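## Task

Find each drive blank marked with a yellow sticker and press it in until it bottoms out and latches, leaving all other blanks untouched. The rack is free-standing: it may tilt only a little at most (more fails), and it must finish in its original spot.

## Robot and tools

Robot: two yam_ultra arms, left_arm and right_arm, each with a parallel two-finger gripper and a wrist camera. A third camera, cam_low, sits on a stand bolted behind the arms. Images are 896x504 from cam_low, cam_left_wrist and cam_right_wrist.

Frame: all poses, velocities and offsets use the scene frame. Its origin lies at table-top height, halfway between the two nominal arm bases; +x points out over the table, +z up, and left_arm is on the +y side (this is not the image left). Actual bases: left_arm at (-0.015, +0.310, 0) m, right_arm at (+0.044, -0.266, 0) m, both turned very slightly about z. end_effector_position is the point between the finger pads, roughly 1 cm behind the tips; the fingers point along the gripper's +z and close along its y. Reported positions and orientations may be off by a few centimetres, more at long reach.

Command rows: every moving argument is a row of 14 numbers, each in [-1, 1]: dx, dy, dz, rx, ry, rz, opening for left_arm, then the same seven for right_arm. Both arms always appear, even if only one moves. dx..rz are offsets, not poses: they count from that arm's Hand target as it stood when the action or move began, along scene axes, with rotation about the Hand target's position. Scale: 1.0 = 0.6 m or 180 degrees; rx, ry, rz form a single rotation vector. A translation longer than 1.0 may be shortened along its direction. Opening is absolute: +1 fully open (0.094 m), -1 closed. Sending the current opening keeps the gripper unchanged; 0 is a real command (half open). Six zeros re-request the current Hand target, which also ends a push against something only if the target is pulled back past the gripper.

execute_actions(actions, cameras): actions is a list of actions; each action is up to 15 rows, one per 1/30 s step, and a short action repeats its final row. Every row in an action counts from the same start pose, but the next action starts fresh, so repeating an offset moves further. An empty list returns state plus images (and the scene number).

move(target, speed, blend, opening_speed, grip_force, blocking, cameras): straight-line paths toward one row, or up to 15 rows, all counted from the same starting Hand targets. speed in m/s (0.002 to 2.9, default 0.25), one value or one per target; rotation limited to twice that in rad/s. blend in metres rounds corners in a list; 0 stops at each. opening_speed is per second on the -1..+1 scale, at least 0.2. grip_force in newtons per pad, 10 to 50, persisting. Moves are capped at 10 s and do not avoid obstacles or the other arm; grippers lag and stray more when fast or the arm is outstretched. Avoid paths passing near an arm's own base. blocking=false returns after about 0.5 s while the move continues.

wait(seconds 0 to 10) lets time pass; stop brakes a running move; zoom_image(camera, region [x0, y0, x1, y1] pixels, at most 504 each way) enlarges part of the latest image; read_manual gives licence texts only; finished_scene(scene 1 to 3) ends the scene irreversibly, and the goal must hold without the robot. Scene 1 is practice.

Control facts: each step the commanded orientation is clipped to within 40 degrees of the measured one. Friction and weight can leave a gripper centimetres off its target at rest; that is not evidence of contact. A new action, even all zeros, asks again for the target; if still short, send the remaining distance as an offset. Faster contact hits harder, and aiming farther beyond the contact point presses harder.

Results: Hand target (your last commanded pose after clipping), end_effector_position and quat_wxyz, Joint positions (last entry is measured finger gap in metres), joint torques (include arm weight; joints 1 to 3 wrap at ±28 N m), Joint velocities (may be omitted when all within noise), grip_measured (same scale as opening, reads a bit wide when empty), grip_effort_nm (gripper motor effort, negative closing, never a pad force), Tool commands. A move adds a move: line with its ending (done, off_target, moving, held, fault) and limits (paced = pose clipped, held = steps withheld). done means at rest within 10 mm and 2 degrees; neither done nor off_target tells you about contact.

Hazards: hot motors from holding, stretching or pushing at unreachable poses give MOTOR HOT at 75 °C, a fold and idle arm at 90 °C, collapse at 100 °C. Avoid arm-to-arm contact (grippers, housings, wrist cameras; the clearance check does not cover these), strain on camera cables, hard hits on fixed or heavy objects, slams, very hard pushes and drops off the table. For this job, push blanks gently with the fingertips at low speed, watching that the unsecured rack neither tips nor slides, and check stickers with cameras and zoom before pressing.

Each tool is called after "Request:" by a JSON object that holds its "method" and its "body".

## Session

Request:
{"method": "execute_actions", "body": {"actions": []}}

Scene clock: 0.00 s.
left_arm: end_effector_position=(+0.2171, +0.2911, +0.2868) grip_measured=+1.000 grip_effort_nm=n/a end_effector_quat_wxyz=(+0.425, -0.168, +0.881, -0.123) | right_arm: end_effector_position=(+0.2679, -0.2245, +0.3349) grip_measured=+1.000 grip_effort_nm=n/a end_effector_quat_wxyz=(+0.428, +0.004, +0.843, +0.326)
Joint positions: left_arm=[-0.05 0.743 1.101 -1.011 0.016 -0.459 0.094] | right_arm=[-0.553 0.908 1.256 -1.266 -1.012 -0.18 0.094]
Joint velocities: within noise
Joint torques (N m): no reading
Heat: left arm: 22 °C; right arm: 23 °C.
Hand target: left_arm +0.2164, +0.2922, +0.2908; +0.432, -0.166, +0.878, -0.121 | right_arm +0.2663, -0.2220, +0.3382; +0.432, -0.003, +0.840, +0.329
Tool commands: left_gripper/opening=+1.0 right_gripper/opening=+1.0
camera_calibration:
cam_left_wrist: T_world_to_cam=[[0.177659, -0.916538, 0.358322, 0.124732], [-0.870954, -0.315946, -0.376321, 0.422882], [0.458123, -0.245225, -0.854393, 0.306754], [0, 0, 0, 1]] pos_world=[0.20562, 0.323153, 0.376534]
cam_right_wrist: T_world_to_cam=[[0.27032, -0.772431, -0.574698, -0.05421], [-0.887072, 0.0321833, -0.460508, 0.437121], [0.374206, 0.634283, -0.676502, 0.359426], [0, 0, 0, 1]] pos_world=[0.267912, -0.283919, 0.413295]

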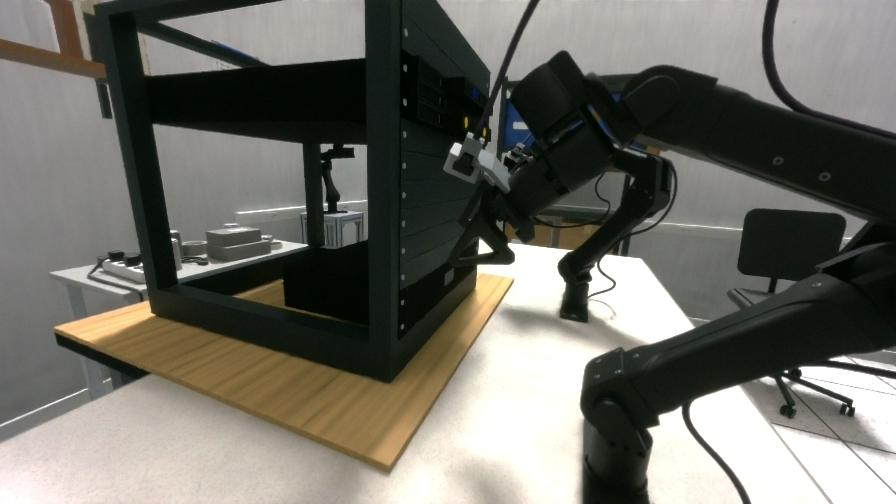

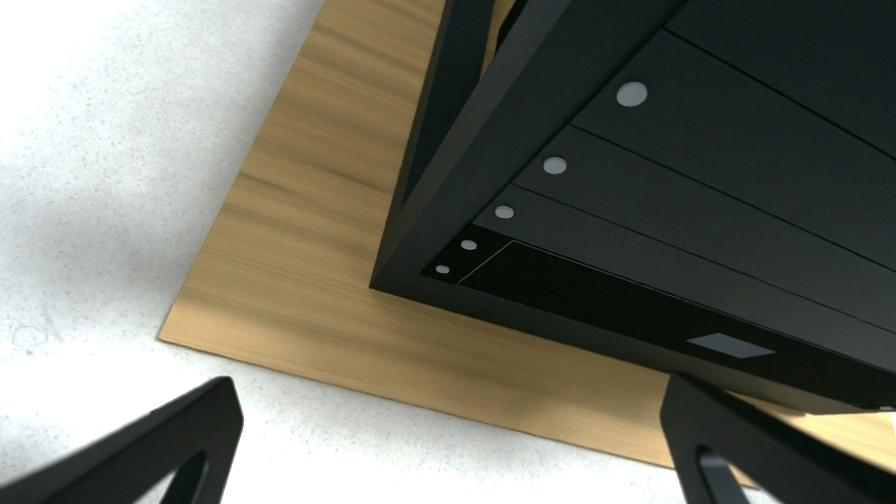

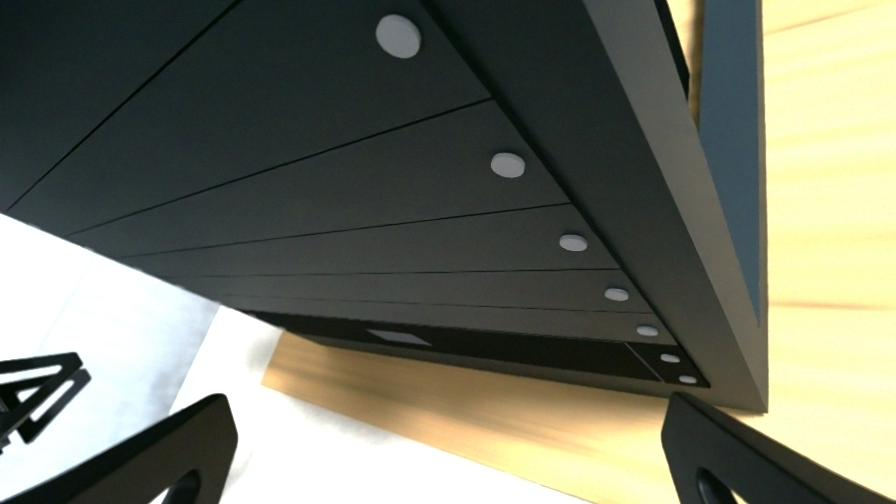

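Request:
{"method": "zoom_image", "body": {"camera": "cam_low", "region": [390, 20, 510, 150]}}

Scaled by 3.877 from the camera's 896x504 image, which has a finer 1280x720 frame.

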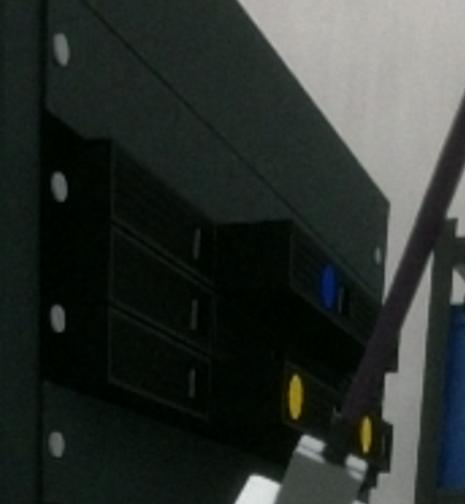

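Request:
{"method": "move", "body": {"target": [-0.0273,-0.2703,0.3153,0.1325,-0.2058,-0.0208,-0.9,-0.077,0.08,0.2363,-0.152,-0.19,-0.1547,-0.9], "speed": 0.35, "cameras": ["all"]}}

Scene clock: 5.77 s.
left_arm: end_effector_position=(+0.1995, +0.1223, +0.4762) grip_measured=-0.898 grip_effort_nm=-0.09 end_effector_quat_wxyz=(+0.702, +0.020, +0.712, +0.007) | right_arm: end_effector_position=(+0.2198, -0.1699, +0.4776) grip_measured=-0.897 grip_effort_nm=-0.15 end_effector_quat_wxyz=(+0.706, -0.028, +0.708, +0.006)
Joint positions: left_arm=[-1.369 1.102 1.4 -0.367 -1.372 -0.029 0.005] | right_arm=[1.614 0.834 1.393 -0.798 1.558 0.21 0.005]
Joint torques (N m): left_arm=[0.55 -3.37 4.31 1.8 -0.21 0.05] | right_arm=[-0.98 1.57 4.6 1.6 0.3 0.11]
Heat: left arm: 22 °C; right arm: 25 °C.
Hand target: left_arm +0.2001, +0.1300, +0.4799; +0.707, +0.000, +0.707, +0.000 | right_arm +0.2200, -0.1739, +0.4800; +0.707, +0.000, +0.707, +0.000
Off the commanded pose: left_arm 0.009 m, 3 deg | right_arm 0.005 m, 3 deg.
joint sent to its limit (right arm) — joint 5 (wrist yaw), upper limit. The joint targets still meet the commanded pose.
move: off_target (left_arm, right_arm)
camera_calibration:
cam_left_wrist: T_world_to_cam=[[-0.0293081, -0.998364, -0.0490998, 0.150672], [-0.44743, 0.0570282, -0.892499, 0.541254], [0.893839, -0.00418872, -0.448369, 0.125554], [0, 0, 0, 1]] pos_world=[0.134364, 0.120084, 0.546761]
cam_right_wrist: T_world_to_cam=[[0.0639128, -0.997907, 0.00985523, -0.189211], [-0.431976, -0.0365663, -0.901143, 0.556983], [0.899618, 0.0533374, -0.433409, 0.109034], [0, 0, 0, 1]] pos_world=[0.154607, -0.174264, 0.551042]

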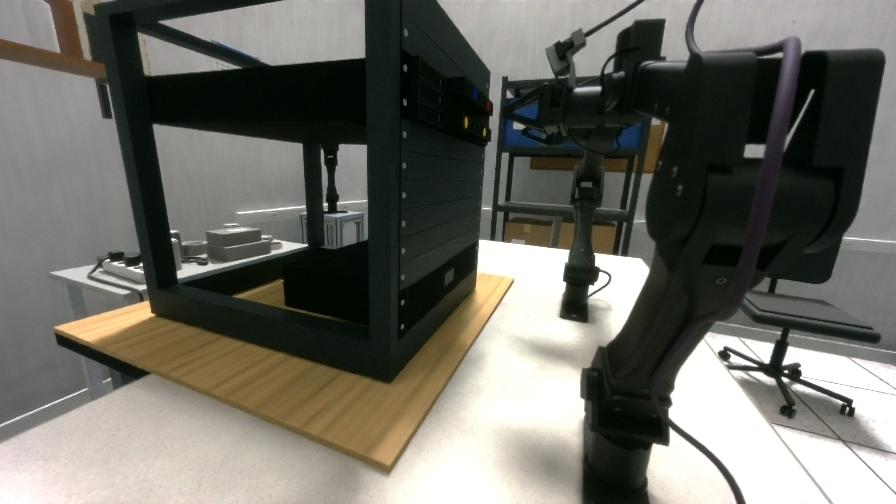

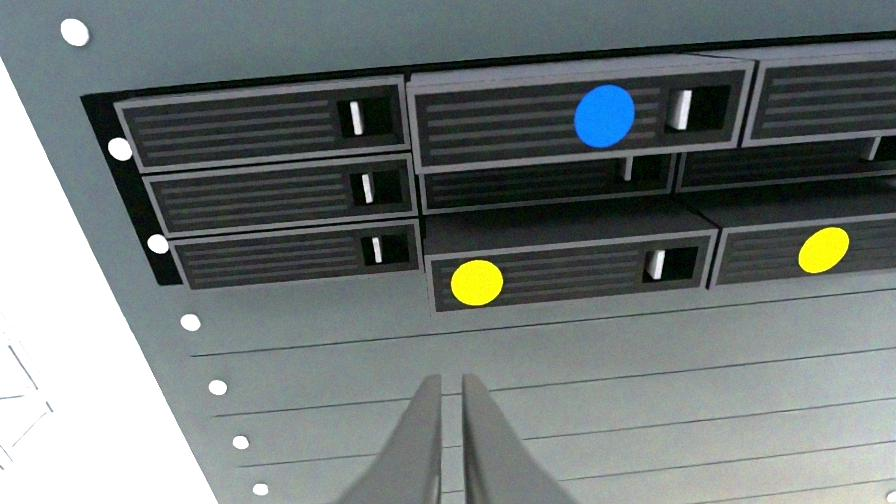

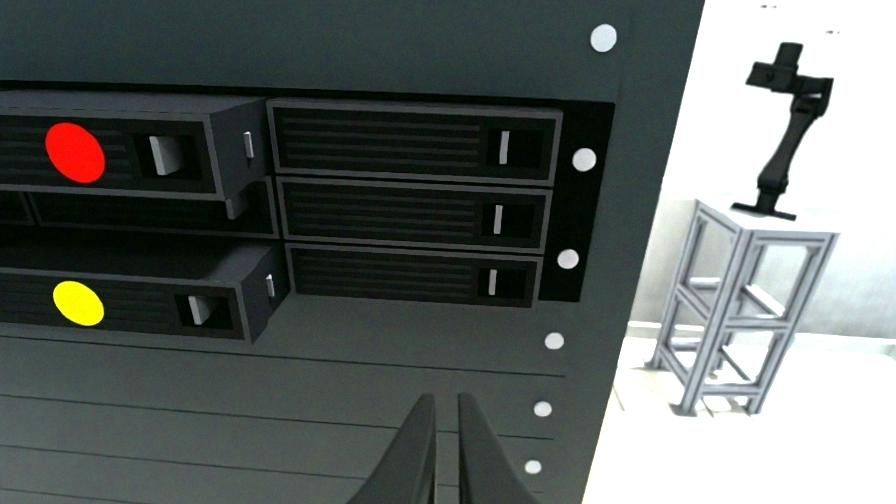

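Request:
{"method": "move", "body": {"target": [0.0965,-0.0783,-0.0415,0,0,-0.019,-0.9,0.05,0.193,-0.0415,0,0,-0.019,-0.9], "speed": 0.2, "cameras": ["all"]}}

Scene clock: 12.23 s.
left_arm: end_effector_position=(+0.2562, +0.0835, +0.4539) grip_measured=-0.898 grip_effort_nm=-0.09 end_effector_quat_wxyz=(+0.701, +0.028, +0.712, -0.012) | right_arm: end_effector_position=(+0.2482, -0.0538, +0.4542) grip_measured=-0.897 grip_effort_nm=-0.15 end_effector_quat_wxyz=(+0.701, +0.011, +0.713, -0.031)
Joint positions: left_arm=[-1.153 1.221 1.358 -0.172 -1.117 -0.011 0.005] | right_arm=[1.465 1.222 1.435 -0.501 1.515 0.259 0.005]
Joint torques (N m): left_arm=[0.62 -4.1 4.55 2.02 0.07 0.05] | right_arm=[-0.98 -5.08 4.46 1.77 0.06 -0.09]
Heat: left arm: 23 °C; right arm: 25 °C.
Hand target: left_arm +0.2580, +0.0831, +0.4552; +0.707, +0.021, +0.707, -0.021 | right_arm +0.2501, -0.0582, +0.4551; +0.707, +0.021, +0.707, -0.021
Off the commanded pose: left_arm 0.002 m, 2 deg | right_arm 0.005 m, 2 deg.
move: done
camera_calibration:
cam_left_wrist: T_world_to_cam=[[-0.0677081, -0.997164, -0.03286, 0.114775], [-0.447851, 0.0598074, -0.892106, 0.548637], [0.891541, -0.0456864, -0.45063, 0.0698463], [0, 0, 0, 1]] pos_world=[0.191208, 0.0848279, 0.524688]
cam_right_wrist: T_world_to_cam=[[-0.0444099, -0.99898, 0.00812236, -0.0472557], [-0.444755, 0.0124901, -0.895565, 0.555807], [0.894551, -0.0433844, -0.444856, 0.0683714], [0, 0, 0, 1]] pos_world=[0.183938, -0.0511834, 0.528561]

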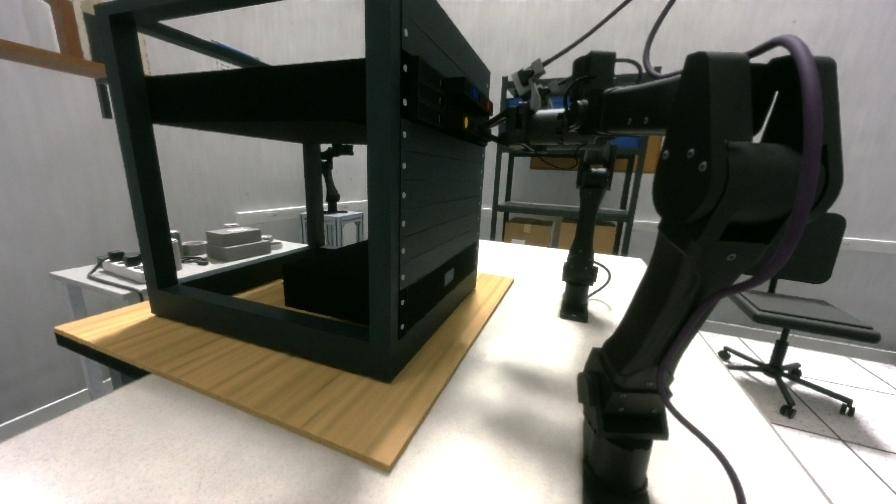

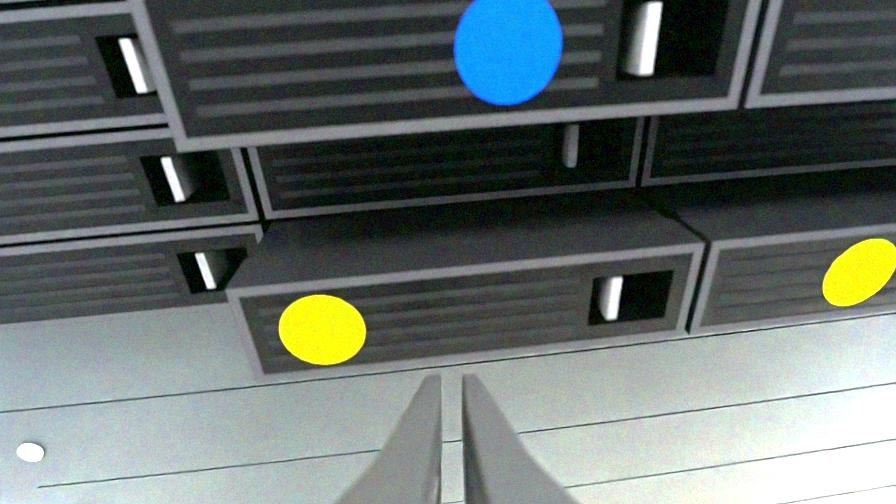

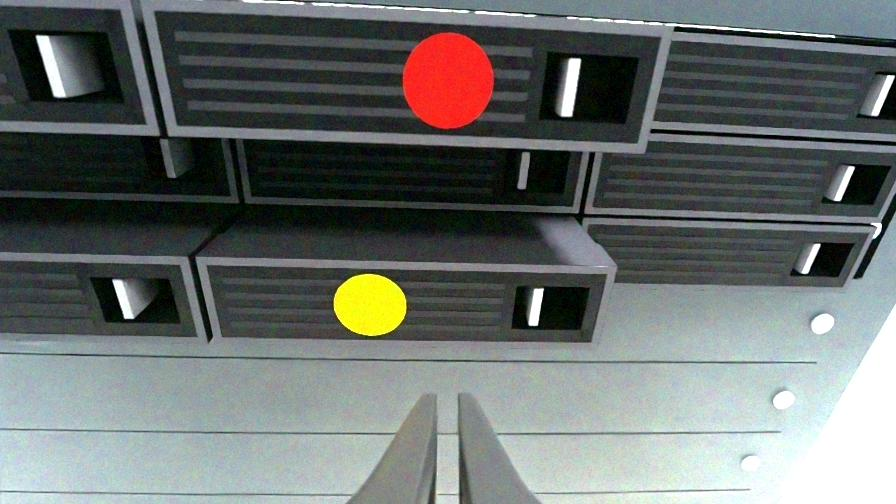

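Request:
{"method": "move", "body": {"target": [0.045,-0.003,0,0,0,0,-0.9,0.045,-0.003,0,0,0,0,-0.9], "speed": 0.06, "cameras": ["cam_left_wrist","cam_right_wrist"]}}

Scene clock: 15.73 s.
left_arm: end_effector_position=(+0.2832, +0.0818, +0.4439) grip_measured=-0.898 grip_effort_nm=-0.09 end_effector_quat_wxyz=(+0.697, +0.035, +0.717, -0.005) | right_arm: end_effector_position=(+0.2761, -0.0556, +0.4532) grip_measured=-0.897 grip_effort_nm=-0.15 end_effector_quat_wxyz=(+0.702, +0.010, +0.711, -0.031)
Joint positions: left_arm=[-1.055 1.262 1.358 -0.152 -1.021 -0.008 0.005] | right_arm=[1.341 1.196 1.346 -0.22 1.392 0.038 0.005]
Joint torques (N m): left_arm=[0.51 -4.22 6.79 2.12 0.07 0.06] | right_arm=[-0.84 -5.11 4.64 1.9 -0.07 -0.09]
Heat: left arm: 24 °C; right arm: 26 °C.
Hand target: left_arm +0.2849, +0.0812, +0.4552; +0.707, +0.021, +0.707, -0.021 | right_arm +0.2771, -0.0600, +0.4551; +0.707, +0.021, +0.707, -0.021
Off the commanded pose: left_arm 0.011 m, 3 deg | right_arm 0.005 m, 2 deg.
move: off_target (left_arm)
camera_calibration:
cam_left_wrist: T_world_to_cam=[[-0.0671609, -0.996412, -0.0515103, 0.122627], [-0.459166, 0.0767015, -0.885033, 0.550604], [0.885808, -0.0357878, -0.46267, 0.047254], [0, 0, 0, 1]] pos_world=[0.219196, 0.081646, 0.515482]
cam_right_wrist: T_world_to_cam=[[-0.0433962, -0.999009, 0.00990775, -0.048876], [-0.441658, 0.010288, -0.897124, 0.567076], [0.896133, -0.0433076, -0.441667, 0.0410622], [0, 0, 0, 1]] pos_world=[0.211536, -0.0528833, 0.527358]
Images, in order (width x height): cam_left_wrist 896x504, cam_right_wrist 896x504.

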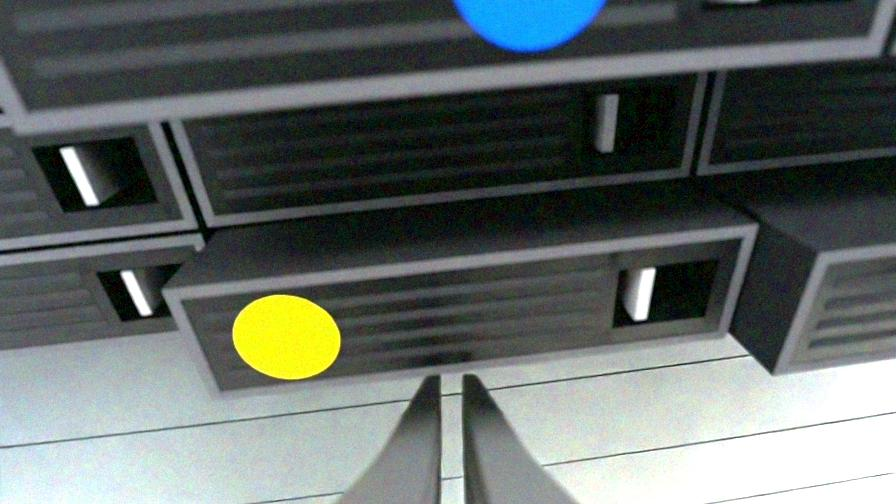

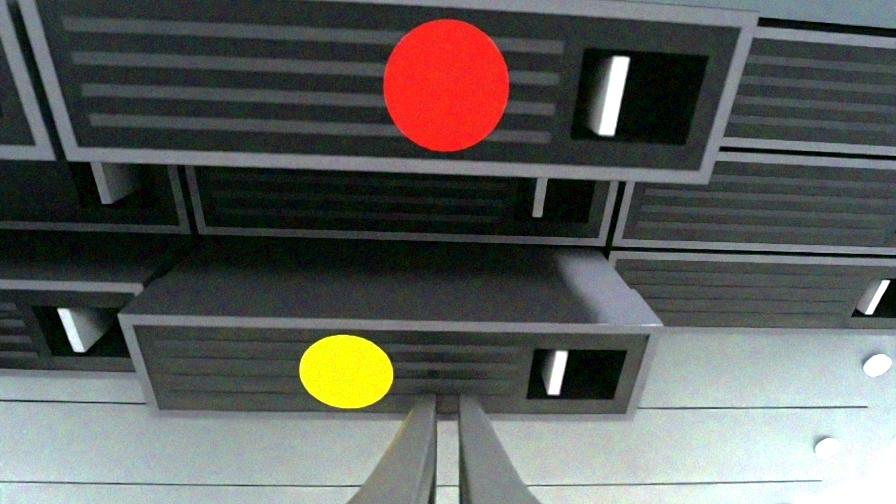

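Request:
{"method": "move", "body": {"target": [-0.015,0,0.0085,0,0,0,-0.9,-0.01,0,0.01,0,0,0,-0.9], "speed": 0.06, "cameras": ["cam_left_wrist","cam_right_wrist"]}}

Scene clock: 17.90 s.
left_arm: end_effector_position=(+0.2783, +0.0763, +0.4439) grip_measured=-0.898 grip_effort_nm=-0.09 end_effector_quat_wxyz=(+0.697, +0.041, +0.716, -0.011) | right_arm: end_effector_position=(+0.2744, -0.0537, +0.4539) grip_measured=-0.897 grip_effort_nm=-0.15 end_effector_quat_wxyz=(+0.702, +0.002, +0.711, -0.033)
Joint positions: left_arm=[-1.076 1.262 1.358 -0.152 -1.025 -0.008 0.005] | right_arm=[1.349 1.196 1.346 -0.214 1.392 0.018 0.005]
Joint torques (N m): left_arm=[-0.51 -4.88 8.06 1.84 -0.26 0.05] | right_arm=[0.87 -5.11 5.74 1.9 0.16 -0.09]
Heat: left arm: 24 °C; right arm: 26 °C.
Hand target: left_arm +0.2760, +0.0813, +0.4603; +0.707, +0.021, +0.707, -0.021 | right_arm +0.2711, -0.0600, +0.4611; +0.707, +0.021, +0.707, -0.021
Off the commanded pose: left_arm 0.017 m, 3 deg | right_arm 0.010 m, 3 deg.
move: off_target (left_arm, right_arm)
camera_calibration:
cam_left_wrist: T_world_to_cam=[[-0.0838525, -0.995139, -0.0516416, 0.121386], [-0.457624, 0.0844927, -0.885122, 0.5478], [0.885183, -0.0505873, -0.462484, 0.0526343], [0, 0, 0, 1]] pos_world=[0.214274, 0.0771732, 0.515481]
cam_right_wrist: T_world_to_cam=[[-0.0352056, -0.999097, 0.0238022, -0.0556155], [-0.441376, -0.00582418, -0.897304, 0.565996], [0.896632, -0.0420958, -0.440772, 0.0423925], [0, 0, 0, 1]] pos_world=[0.209849, -0.0504843, 0.527879]
Images, in order (width x height): cam_left_wrist 896x504, cam_right_wrist 896x504.

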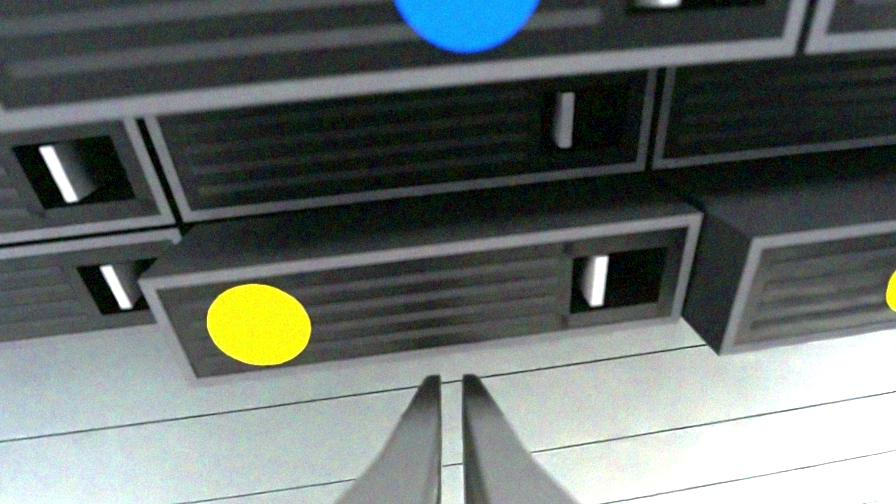

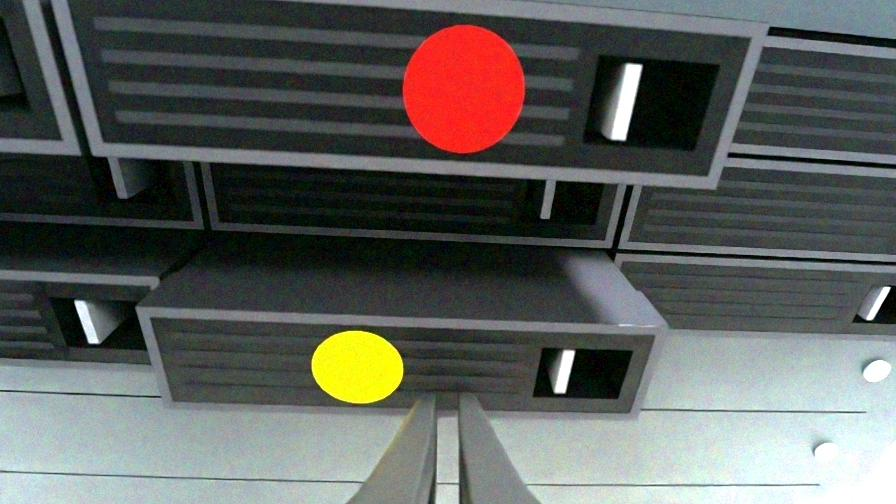

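Request:
{"method": "move", "body": {"target": [0,0,0.008,0,0,0,-0.9,0,0,0.006,0,0,0,-0.9], "speed": 0.06}}

Scene clock: 19.20 s.
left_arm: end_effector_position=(+0.2774, +0.0781, +0.4542) grip_measured=-0.898 grip_effort_nm=-0.09 end_effector_quat_wxyz=(+0.701, +0.033, +0.712, -0.019) | right_arm: end_effector_position=(+0.2744, -0.0537, +0.4539) grip_measured=-0.897 grip_effort_nm=-0.15 end_effector_quat_wxyz=(+0.702, +0.000, +0.711, -0.036)
Joint positions: left_arm=[-1.076 1.262 1.383 -0.152 -1.025 -0.008 0.005] | right_arm=[1.349 1.196 1.346 -0.214 1.392 0.012 0.005]
Joint torques (N m): left_arm=[-0.53 -4.25 7.98 1.67 -0.22 0.06] | right_arm=[0.9 -4.74 6.84 1.84 0.17 -0.1]
Heat: left arm: 24 °C; right arm: 26 °C.
Hand target: left_arm +0.2760, +0.0813, +0.4651; +0.707, +0.021, +0.707, -0.021 | right_arm +0.2711, -0.0600, +0.4647; +0.707, +0.021, +0.707, -0.021
Off the commanded pose: left_arm 0.011 m, 2 deg | right_arm 0.013 m, 3 deg.
move: off_target (left_arm, right_arm)

Request:
{"method": "move", "body": {"target": [0.04,-0.003,-0.006,0,0,0,-0.9,0.045,-0.003,-0.009,0,0,0,-0.9], "speed": 0.06, "cameras": ["cam_left_wrist","cam_right_wrist"]}}

Scene clock: 21.13 s.
left_arm: end_effector_position=(+0.2983, +0.0798, +0.4451) grip_measured=-0.898 grip_effort_nm=-0.09 end_effector_quat_wxyz=(+0.695, +0.034, +0.718, -0.003) | right_arm: end_effector_position=(+0.2963, -0.0612, +0.4561) grip_measured=-0.897 grip_effort_nm=-0.15 end_effector_quat_wxyz=(+0.703, +0.011, +0.710, -0.031)
Joint positions: left_arm=[-1.008 1.3 1.392 -0.152 -0.978 -0.006 0.005] | right_arm=[1.249 1.196 1.346 -0.186 1.3 0.005 0.005]
Joint torques (N m): left_arm=[0.57 -4.53 8.23 2.01 0.11 0.04] | right_arm=[-0.75 -3.81 5.57 1.99 -0.09 -0.09]
Heat: left arm: 24 °C; right arm: 26 °C.
Hand target: left_arm +0.3000, +0.0794, +0.4613; +0.707, +0.021, +0.707, -0.021 | right_arm +0.2981, -0.0618, +0.4593; +0.707, +0.021, +0.707, -0.021
Off the commanded pose: left_arm 0.016 m, 3 deg | right_arm 0.004 m, 2 deg.
move: off_target (left_arm)
camera_calibration:
cam_left_wrist: T_world_to_cam=[[-0.0637551, -0.996488, -0.0542827, 0.121973], [-0.46266, 0.0777081, -0.883123, 0.558807], [0.88424, -0.0311891, -0.46599, 0.0359819], [0, 0, 0, 1]] pos_world=[0.234497, 0.0792433, 0.516884]
cam_right_wrist: T_world_to_cam=[[-0.0434823, -0.99902, 0.00825628, -0.0529359], [-0.43898, 0.0116817, -0.898421, 0.578532], [0.897444, -0.0426897, -0.439058, 0.0224296], [0, 0, 0, 1]] pos_world=[0.231533, -0.0586847, 0.53005]
Images, in order (width x height): cam_left_wrist 896x504, cam_right_wrist 896x504.

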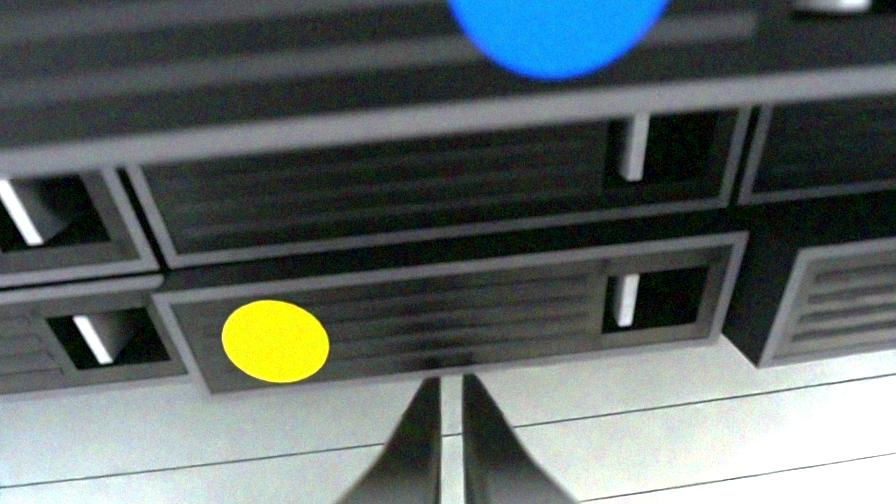

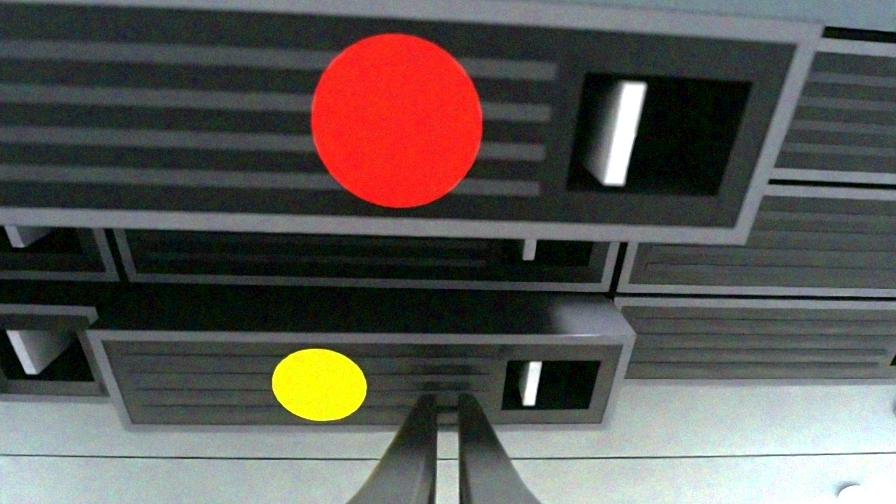

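Request:
{"method": "move", "body": {"target": [-0.008,0,0.014,0,0,0,-0.9,0.03,-0.002,0.001,0,0,0,-0.9], "speed": 0.05, "cameras": ["cam_right_wrist"]}}

Scene clock: 22.90 s.
left_arm: end_effector_position=(+0.2982, +0.0796, +0.4473) grip_measured=-0.898 grip_effort_nm=-0.09 end_effector_quat_wxyz=(+0.695, +0.034, +0.719, +0.000) | right_arm: end_effector_position=(+0.3130, -0.0651, +0.4546) grip_measured=-0.897 grip_effort_nm=-0.15 end_effector_quat_wxyz=(+0.702, +0.013, +0.711, -0.033)
Joint positions: left_arm=[-1.012 1.307 1.409 -0.166 -0.987 -0.006 0.005] | right_arm=[1.176 1.206 1.346 -0.174 1.234 0.002 0.005]
Joint torques (N m): left_arm=[-0.62 -5.08 9.81 1.79 -0.08 0.06] | right_arm=[-0.98 -3.32 6.52 2.02 -0.13 -0.09]
Heat: left arm: 25 °C; right arm: 27 °C.
Hand target: left_arm +0.2952, +0.0795, +0.4698; +0.707, +0.021, +0.707, -0.021 | right_arm +0.3161, -0.0630, +0.4599; +0.707, +0.021, +0.707, -0.021
Off the commanded pose: left_arm 0.023 m, 3 deg | right_arm 0.007 m, 2 deg.
move: off_target (left_arm)
camera_calibration:
cam_right_wrist: T_world_to_cam=[[-0.0503678, -0.998693, 0.00873486, -0.0540952], [-0.440405, 0.0143599, -0.897684, 0.584773], [0.896385, -0.0490612, -0.440553, 0.00712733], [0, 0, 0, 1]] pos_world=[0.248424, -0.0620721, 0.528554]
Images, in order (width x height): cam_right_wrist 896x504.

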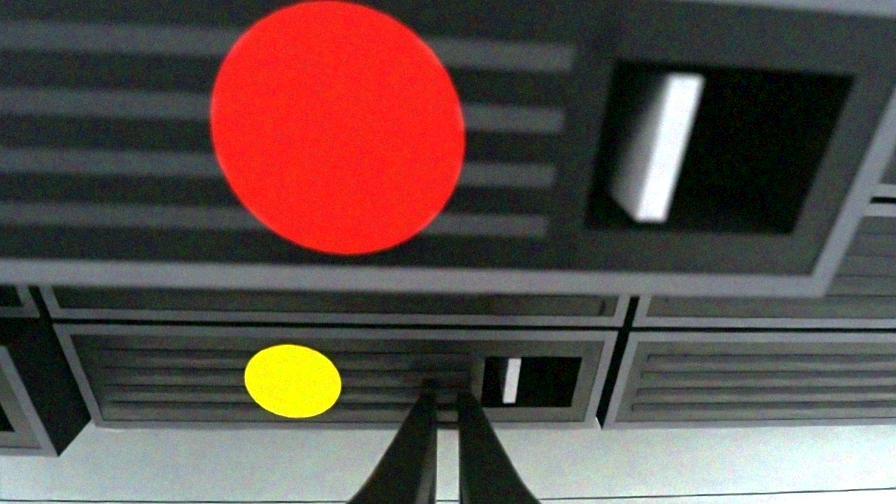

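Request:
{"method": "move", "body": {"target": [-0.002,0,0.006,0,0,0,-0.9,0.035,0.0,0.002,0,0,0,-0.9], "speed": 0.04, "cameras": ["all"]}}

Scene clock: 24.47 s.
left_arm: end_effector_position=(+0.2981, +0.0795, +0.4474) grip_measured=-0.898 grip_effort_nm=-0.10 end_effector_quat_wxyz=(+0.692, +0.037, +0.721, +0.005) | right_arm: end_effector_position=(+0.3150, -0.0646, +0.4549) grip_measured=-0.898 grip_effort_nm=-0.13 end_effector_quat_wxyz=(+0.702, +0.010, +0.711, -0.031)
Joint positions: left_arm=[-1.012 1.311 1.423 -0.189 -0.989 -0.006 0.005] | right_arm=[1.167 1.206 1.348 -0.174 1.217 0.001 0.005]
Joint torques (N m): left_arm=[-1.02 -5.31 9.98 1.89 -0.1 0.03] | right_arm=[-7.64 -1.21 7.8 2.14 -0.68 -0.08]
Heat: left arm: 25 °C; right arm: 27 °C.
Hand target: left_arm +0.2940, +0.0794, +0.4733; +0.707, +0.021, +0.707, -0.021 | right_arm +0.3370, -0.0629, +0.4611; +0.707, +0.021, +0.707, -0.021
Off the commanded pose: left_arm 0.026 m, 4 deg | right_arm 0.023 m, 2 deg.
move: off_target (left_arm, right_arm)
camera_calibration:
cam_left_wrist: T_world_to_cam=[[-0.0573885, -0.99592, -0.069637, 0.126715], [-0.470788, 0.0885059, -0.877796, 0.560045], [0.880378, -0.0175911, -0.473947, 0.0408196], [0, 0, 0, 1]] pos_world=[0.234998, 0.0773485, 0.519776]
cam_right_wrist: T_world_to_cam=[[-0.0426324, -0.999051, 0.0089313, -0.0560733], [-0.440639, 0.0107788, -0.89762, 0.585731], [0.896672, -0.0422032, -0.44068, 0.00587668], [0, 0, 0, 1]] pos_world=[0.250436, -0.0620856, 0.528855]

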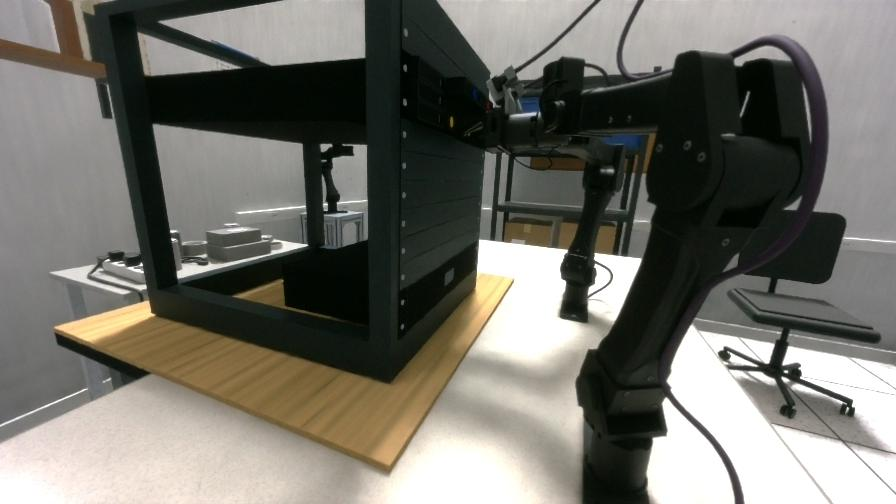

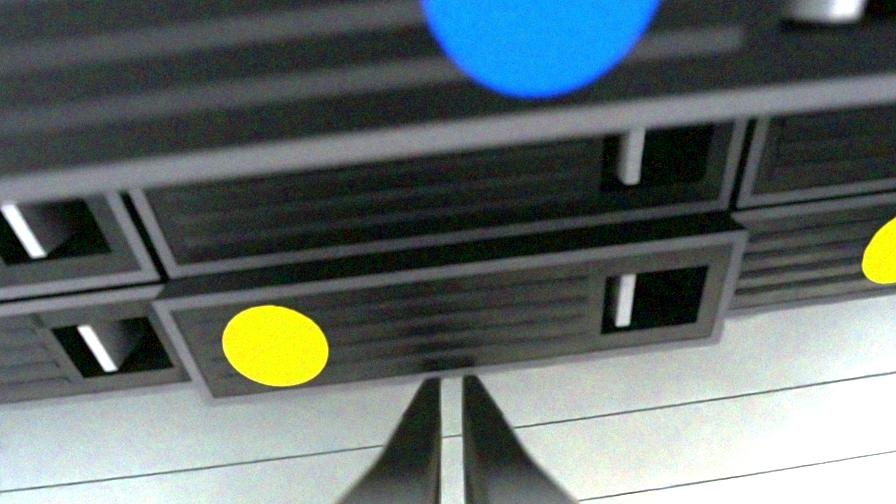

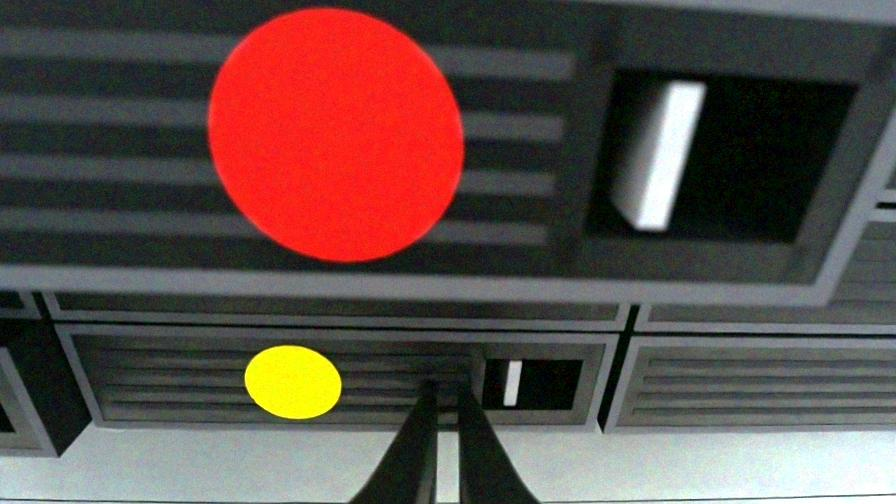

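Request:
{"method": "move", "body": {"target": [0.05,-0.004,-0.012,0,0,0,-0.9,-0.13,-0.03,-0.005,0,0,0,-0.9], "speed": [0.06], "cameras": ["all"]}}

Scene clock: 27.17 s.
left_arm: end_effector_position=(+0.3164, +0.0778, +0.4426) grip_measured=-0.898 grip_effort_nm=-0.09 end_effector_quat_wxyz=(+0.687, +0.043, +0.725, +0.006) | right_arm: end_effector_position=(+0.2616, -0.0770, +0.4614) grip_measured=-0.898 grip_effort_nm=-0.12 end_effector_quat_wxyz=(+0.708, +0.023, +0.706, -0.013)
Joint positions: left_arm=[-0.955 1.347 1.443 -0.189 -0.924 -0.006 0.005] | right_arm=[1.385 1.106 1.296 -0.174 1.429 -0.002 0.005]
Joint torques (N m): left_arm=[2.11 -4.4 9.02 2.41 0.16 0.06] | right_arm=[0.92 -3.85 4.55 1.35 0.1 -0.09]
Heat: left arm: 25 °C; right arm: 27 °C.
Hand target: left_arm +0.3239, +0.0770, +0.4663; +0.707, +0.021, +0.707, -0.021 | right_arm +0.2590, -0.0809, +0.4581; +0.707, +0.021, +0.707, -0.021
Off the commanded pose: left_arm 0.025 m, 5 deg | right_arm 0.006 m, 1 deg.
move: off_target (left_arm)
camera_calibration:
cam_left_wrist: T_world_to_cam=[[-0.0648723, -0.994784, -0.0787182, 0.132052], [-0.481402, 0.100296, -0.870742, 0.563781], [0.874096, -0.0185919, -0.485398, 0.0296259], [0, 0, 0, 1]] pos_world=[0.254076, 0.0753692, 0.515683]
cam_right_wrist: T_world_to_cam=[[-0.0359557, -0.998775, -0.0339856, -0.0526382], [-0.426531, 0.0460918, -0.903298, 0.569805], [0.903758, -0.0179828, -0.427666, 0.0501406], [0, 0, 0, 1]] pos_world=[0.195832, -0.0779354, 0.534358]

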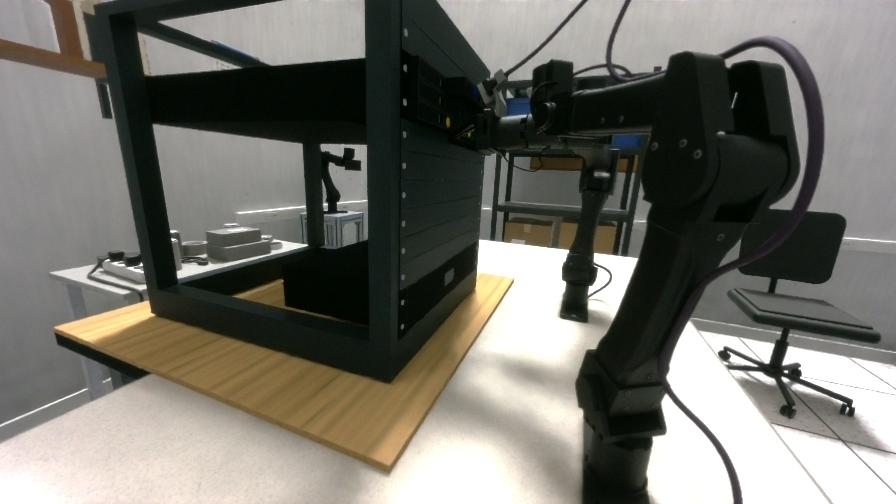

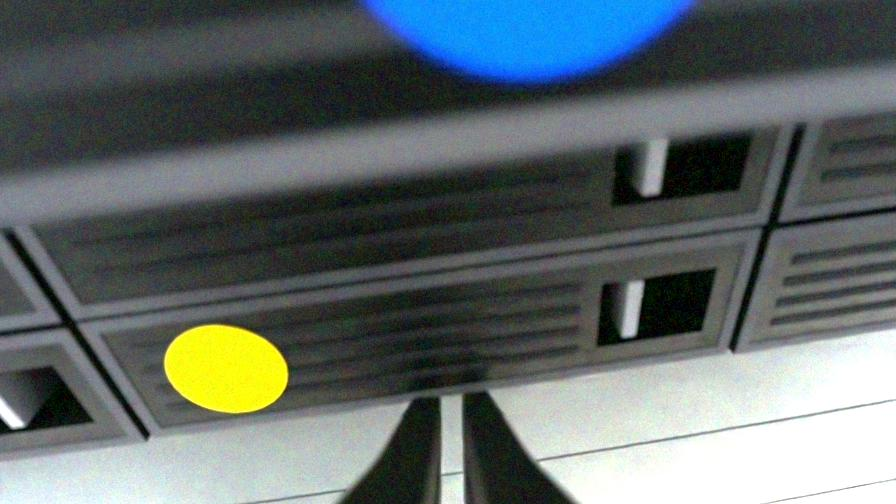

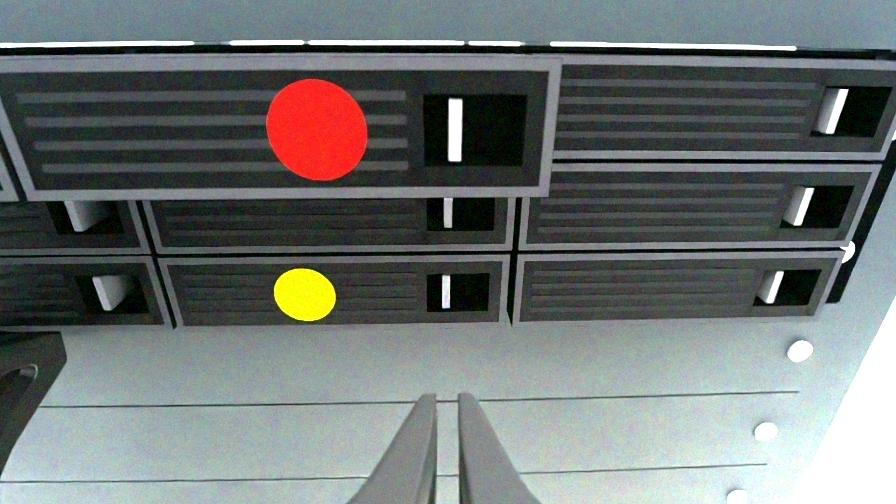

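Request:
{"method": "move", "body": {"target": [0.04,-0.002,0,0,0,0,-0.9,0,0,0,0,0,0,-0.9], "speed": [0.05], "cameras": ["cam_left_wrist"]}}

Scene clock: 28.87 s.
left_arm: end_effector_position=(+0.3217, +0.0760, +0.4410) grip_measured=-0.898 grip_effort_nm=-0.09 end_effector_quat_wxyz=(+0.684, +0.047, +0.728, +0.004) | right_arm: end_effector_position=(+0.2616, -0.0772, +0.4614) grip_measured=-0.898 grip_effort_nm=-0.12 end_effector_quat_wxyz=(+0.708, +0.024, +0.706, -0.014)
Joint positions: left_arm=[-0.939 1.361 1.457 -0.201 -0.9 -0.012 0.005] | right_arm=[1.385 1.106 1.296 -0.174 1.43 -0.002 0.005]
Joint torques (N m): left_arm=[6.8 -2.06 10.29 2.71 0.59 0.1] | right_arm=[0.95 -3.85 4.53 1.35 0.11 -0.09]
Heat: left arm: 26 °C; right arm: 27 °C.
Hand target: left_arm +0.3480, +0.0758, +0.4662; +0.707, +0.021, +0.707, -0.021 | right_arm +0.2590, -0.0809, +0.4581; +0.707, +0.021, +0.707, -0.021
Off the commanded pose: left_arm 0.036 m, 5 deg | right_arm 0.006 m, 1 deg.
move: off_target (left_arm)
camera_calibration:
cam_left_wrist: T_world_to_cam=[[-0.0736085, -0.994044, -0.0803691, 0.133944], [-0.488491, 0.106196, -0.866083, 0.564871], [0.869459, -0.0244915, -0.493398, 0.0296015], [0, 0, 0, 1]] pos_world=[0.260056, 0.0738847, 0.514595]
Images, in order (width x height): cam_left_wrist 896x504.

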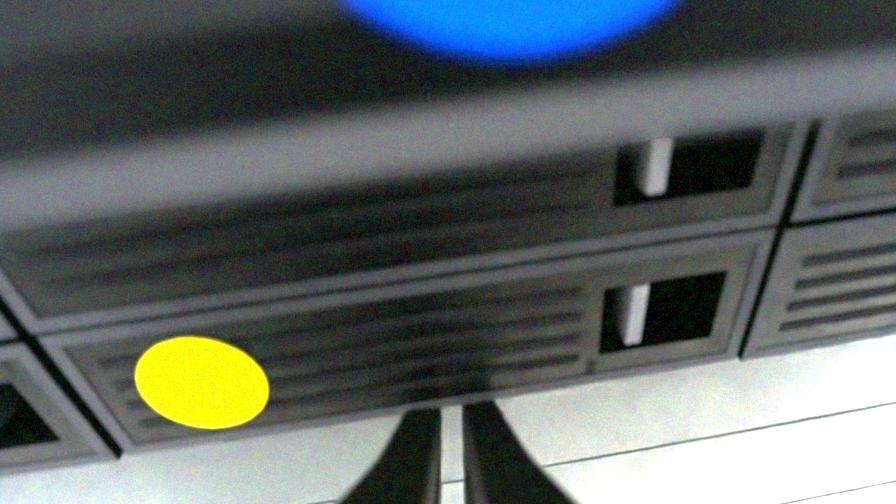

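Request:
{"method": "move", "body": {"target": [-0.15,0.02,-0.005,0,0,0,-0.9,-0.03,-0.03,0,0,0,0,-0.9], "speed": [0.15], "cameras": ["all"]}}

Request:
{"method": "zoom_image", "body": {"camera": "cam_left_wrist", "region": [200, 0, 700, 400]}}

Scene clock: 31.23 s.
left_arm: end_effector_position=(+0.2596, +0.0839, +0.4591) grip_measured=-0.898 grip_effort_nm=-0.08 end_effector_quat_wxyz=(+0.700, +0.037, +0.713, -0.015) | right_arm: end_effector_position=(+0.2430, -0.0974, +0.4619) grip_measured=-0.898 grip_effort_nm=-0.13 end_effector_quat_wxyz=(+0.708, +0.028, +0.706, -0.015)
Joint positions: left_arm=[-1.133 1.225 1.386 -0.201 -1.082 -0.005 0.005] | right_arm=[1.466 1.031 1.255 -0.174 1.519 -0.031 0.005]
Joint torques (N m): left_arm=[-0.5 -4.74 4.79 1.98 -0.25 -0.02] | right_arm=[0.92 -2.8 4.41 1.22 0.08 -0.09]
Heat: left arm: 27 °C; right arm: 27 °C.
Hand target: left_arm +0.2579, +0.0878, +0.4632; +0.707, +0.021, +0.707, -0.021 | right_arm +0.2410, -0.0989, +0.4581; +0.707, +0.021, +0.707, -0.021
Off the commanded pose: left_arm 0.006 m, 2 deg | right_arm 0.005 m, 1 deg.
move: done
camera_calibration:
cam_left_wrist: T_world_to_cam=[[-0.0835835, -0.995609, -0.0421573, 0.123815], [-0.449032, 0.0753966, -0.890329, 0.552958], [0.889598, -0.0554869, -0.453362, 0.0717864], [0, 0, 0, 1]] pos_world=[0.194784, 0.085563, 0.530079]
cam_right_wrist: T_world_to_cam=[[-0.0455612, -0.998202, -0.0389453, -0.0690382], [-0.425482, 0.0546636, -0.903314, 0.563993], [0.903819, -0.0245856, -0.427208, 0.0659512], [0, 0, 0, 1]] pos_world=[0.177216, -0.0981225, 0.534949]

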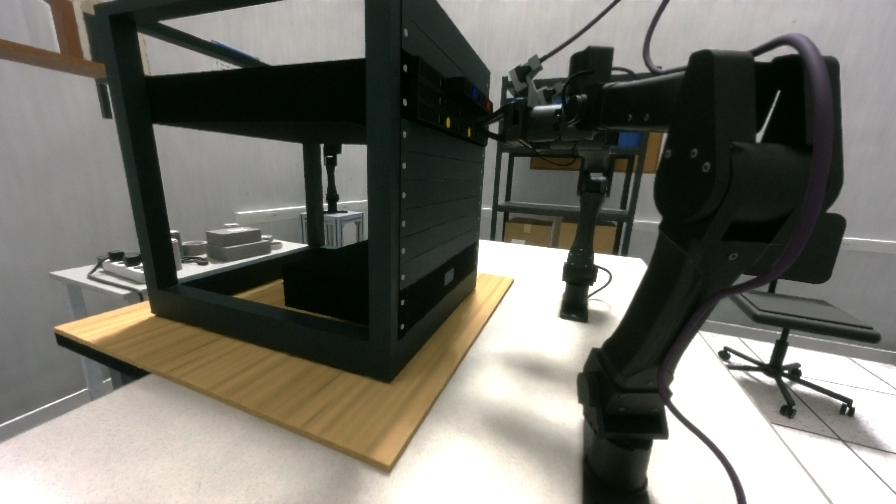

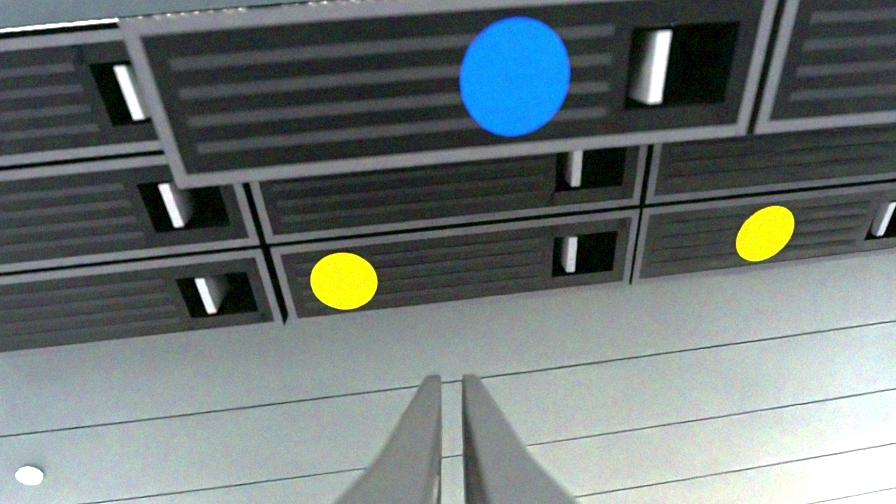

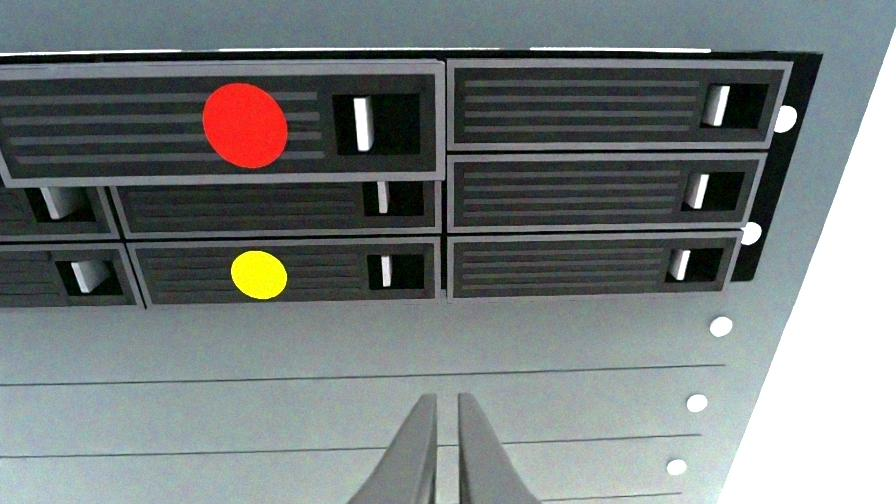

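Scaled by 1.008 from the camera's 896x504 image, which has a finer 1280x720 frame.

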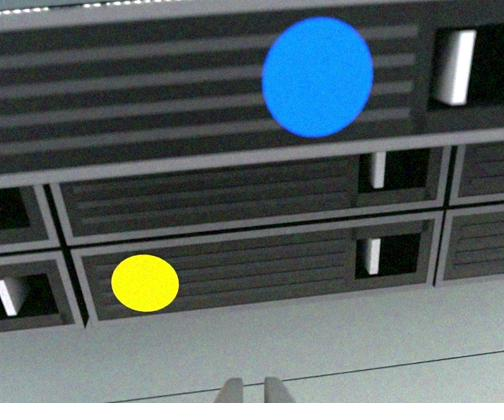

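Request:
{"method": "finished_scene", "body": {"scene": 2}}

The scene is finished: the task was done.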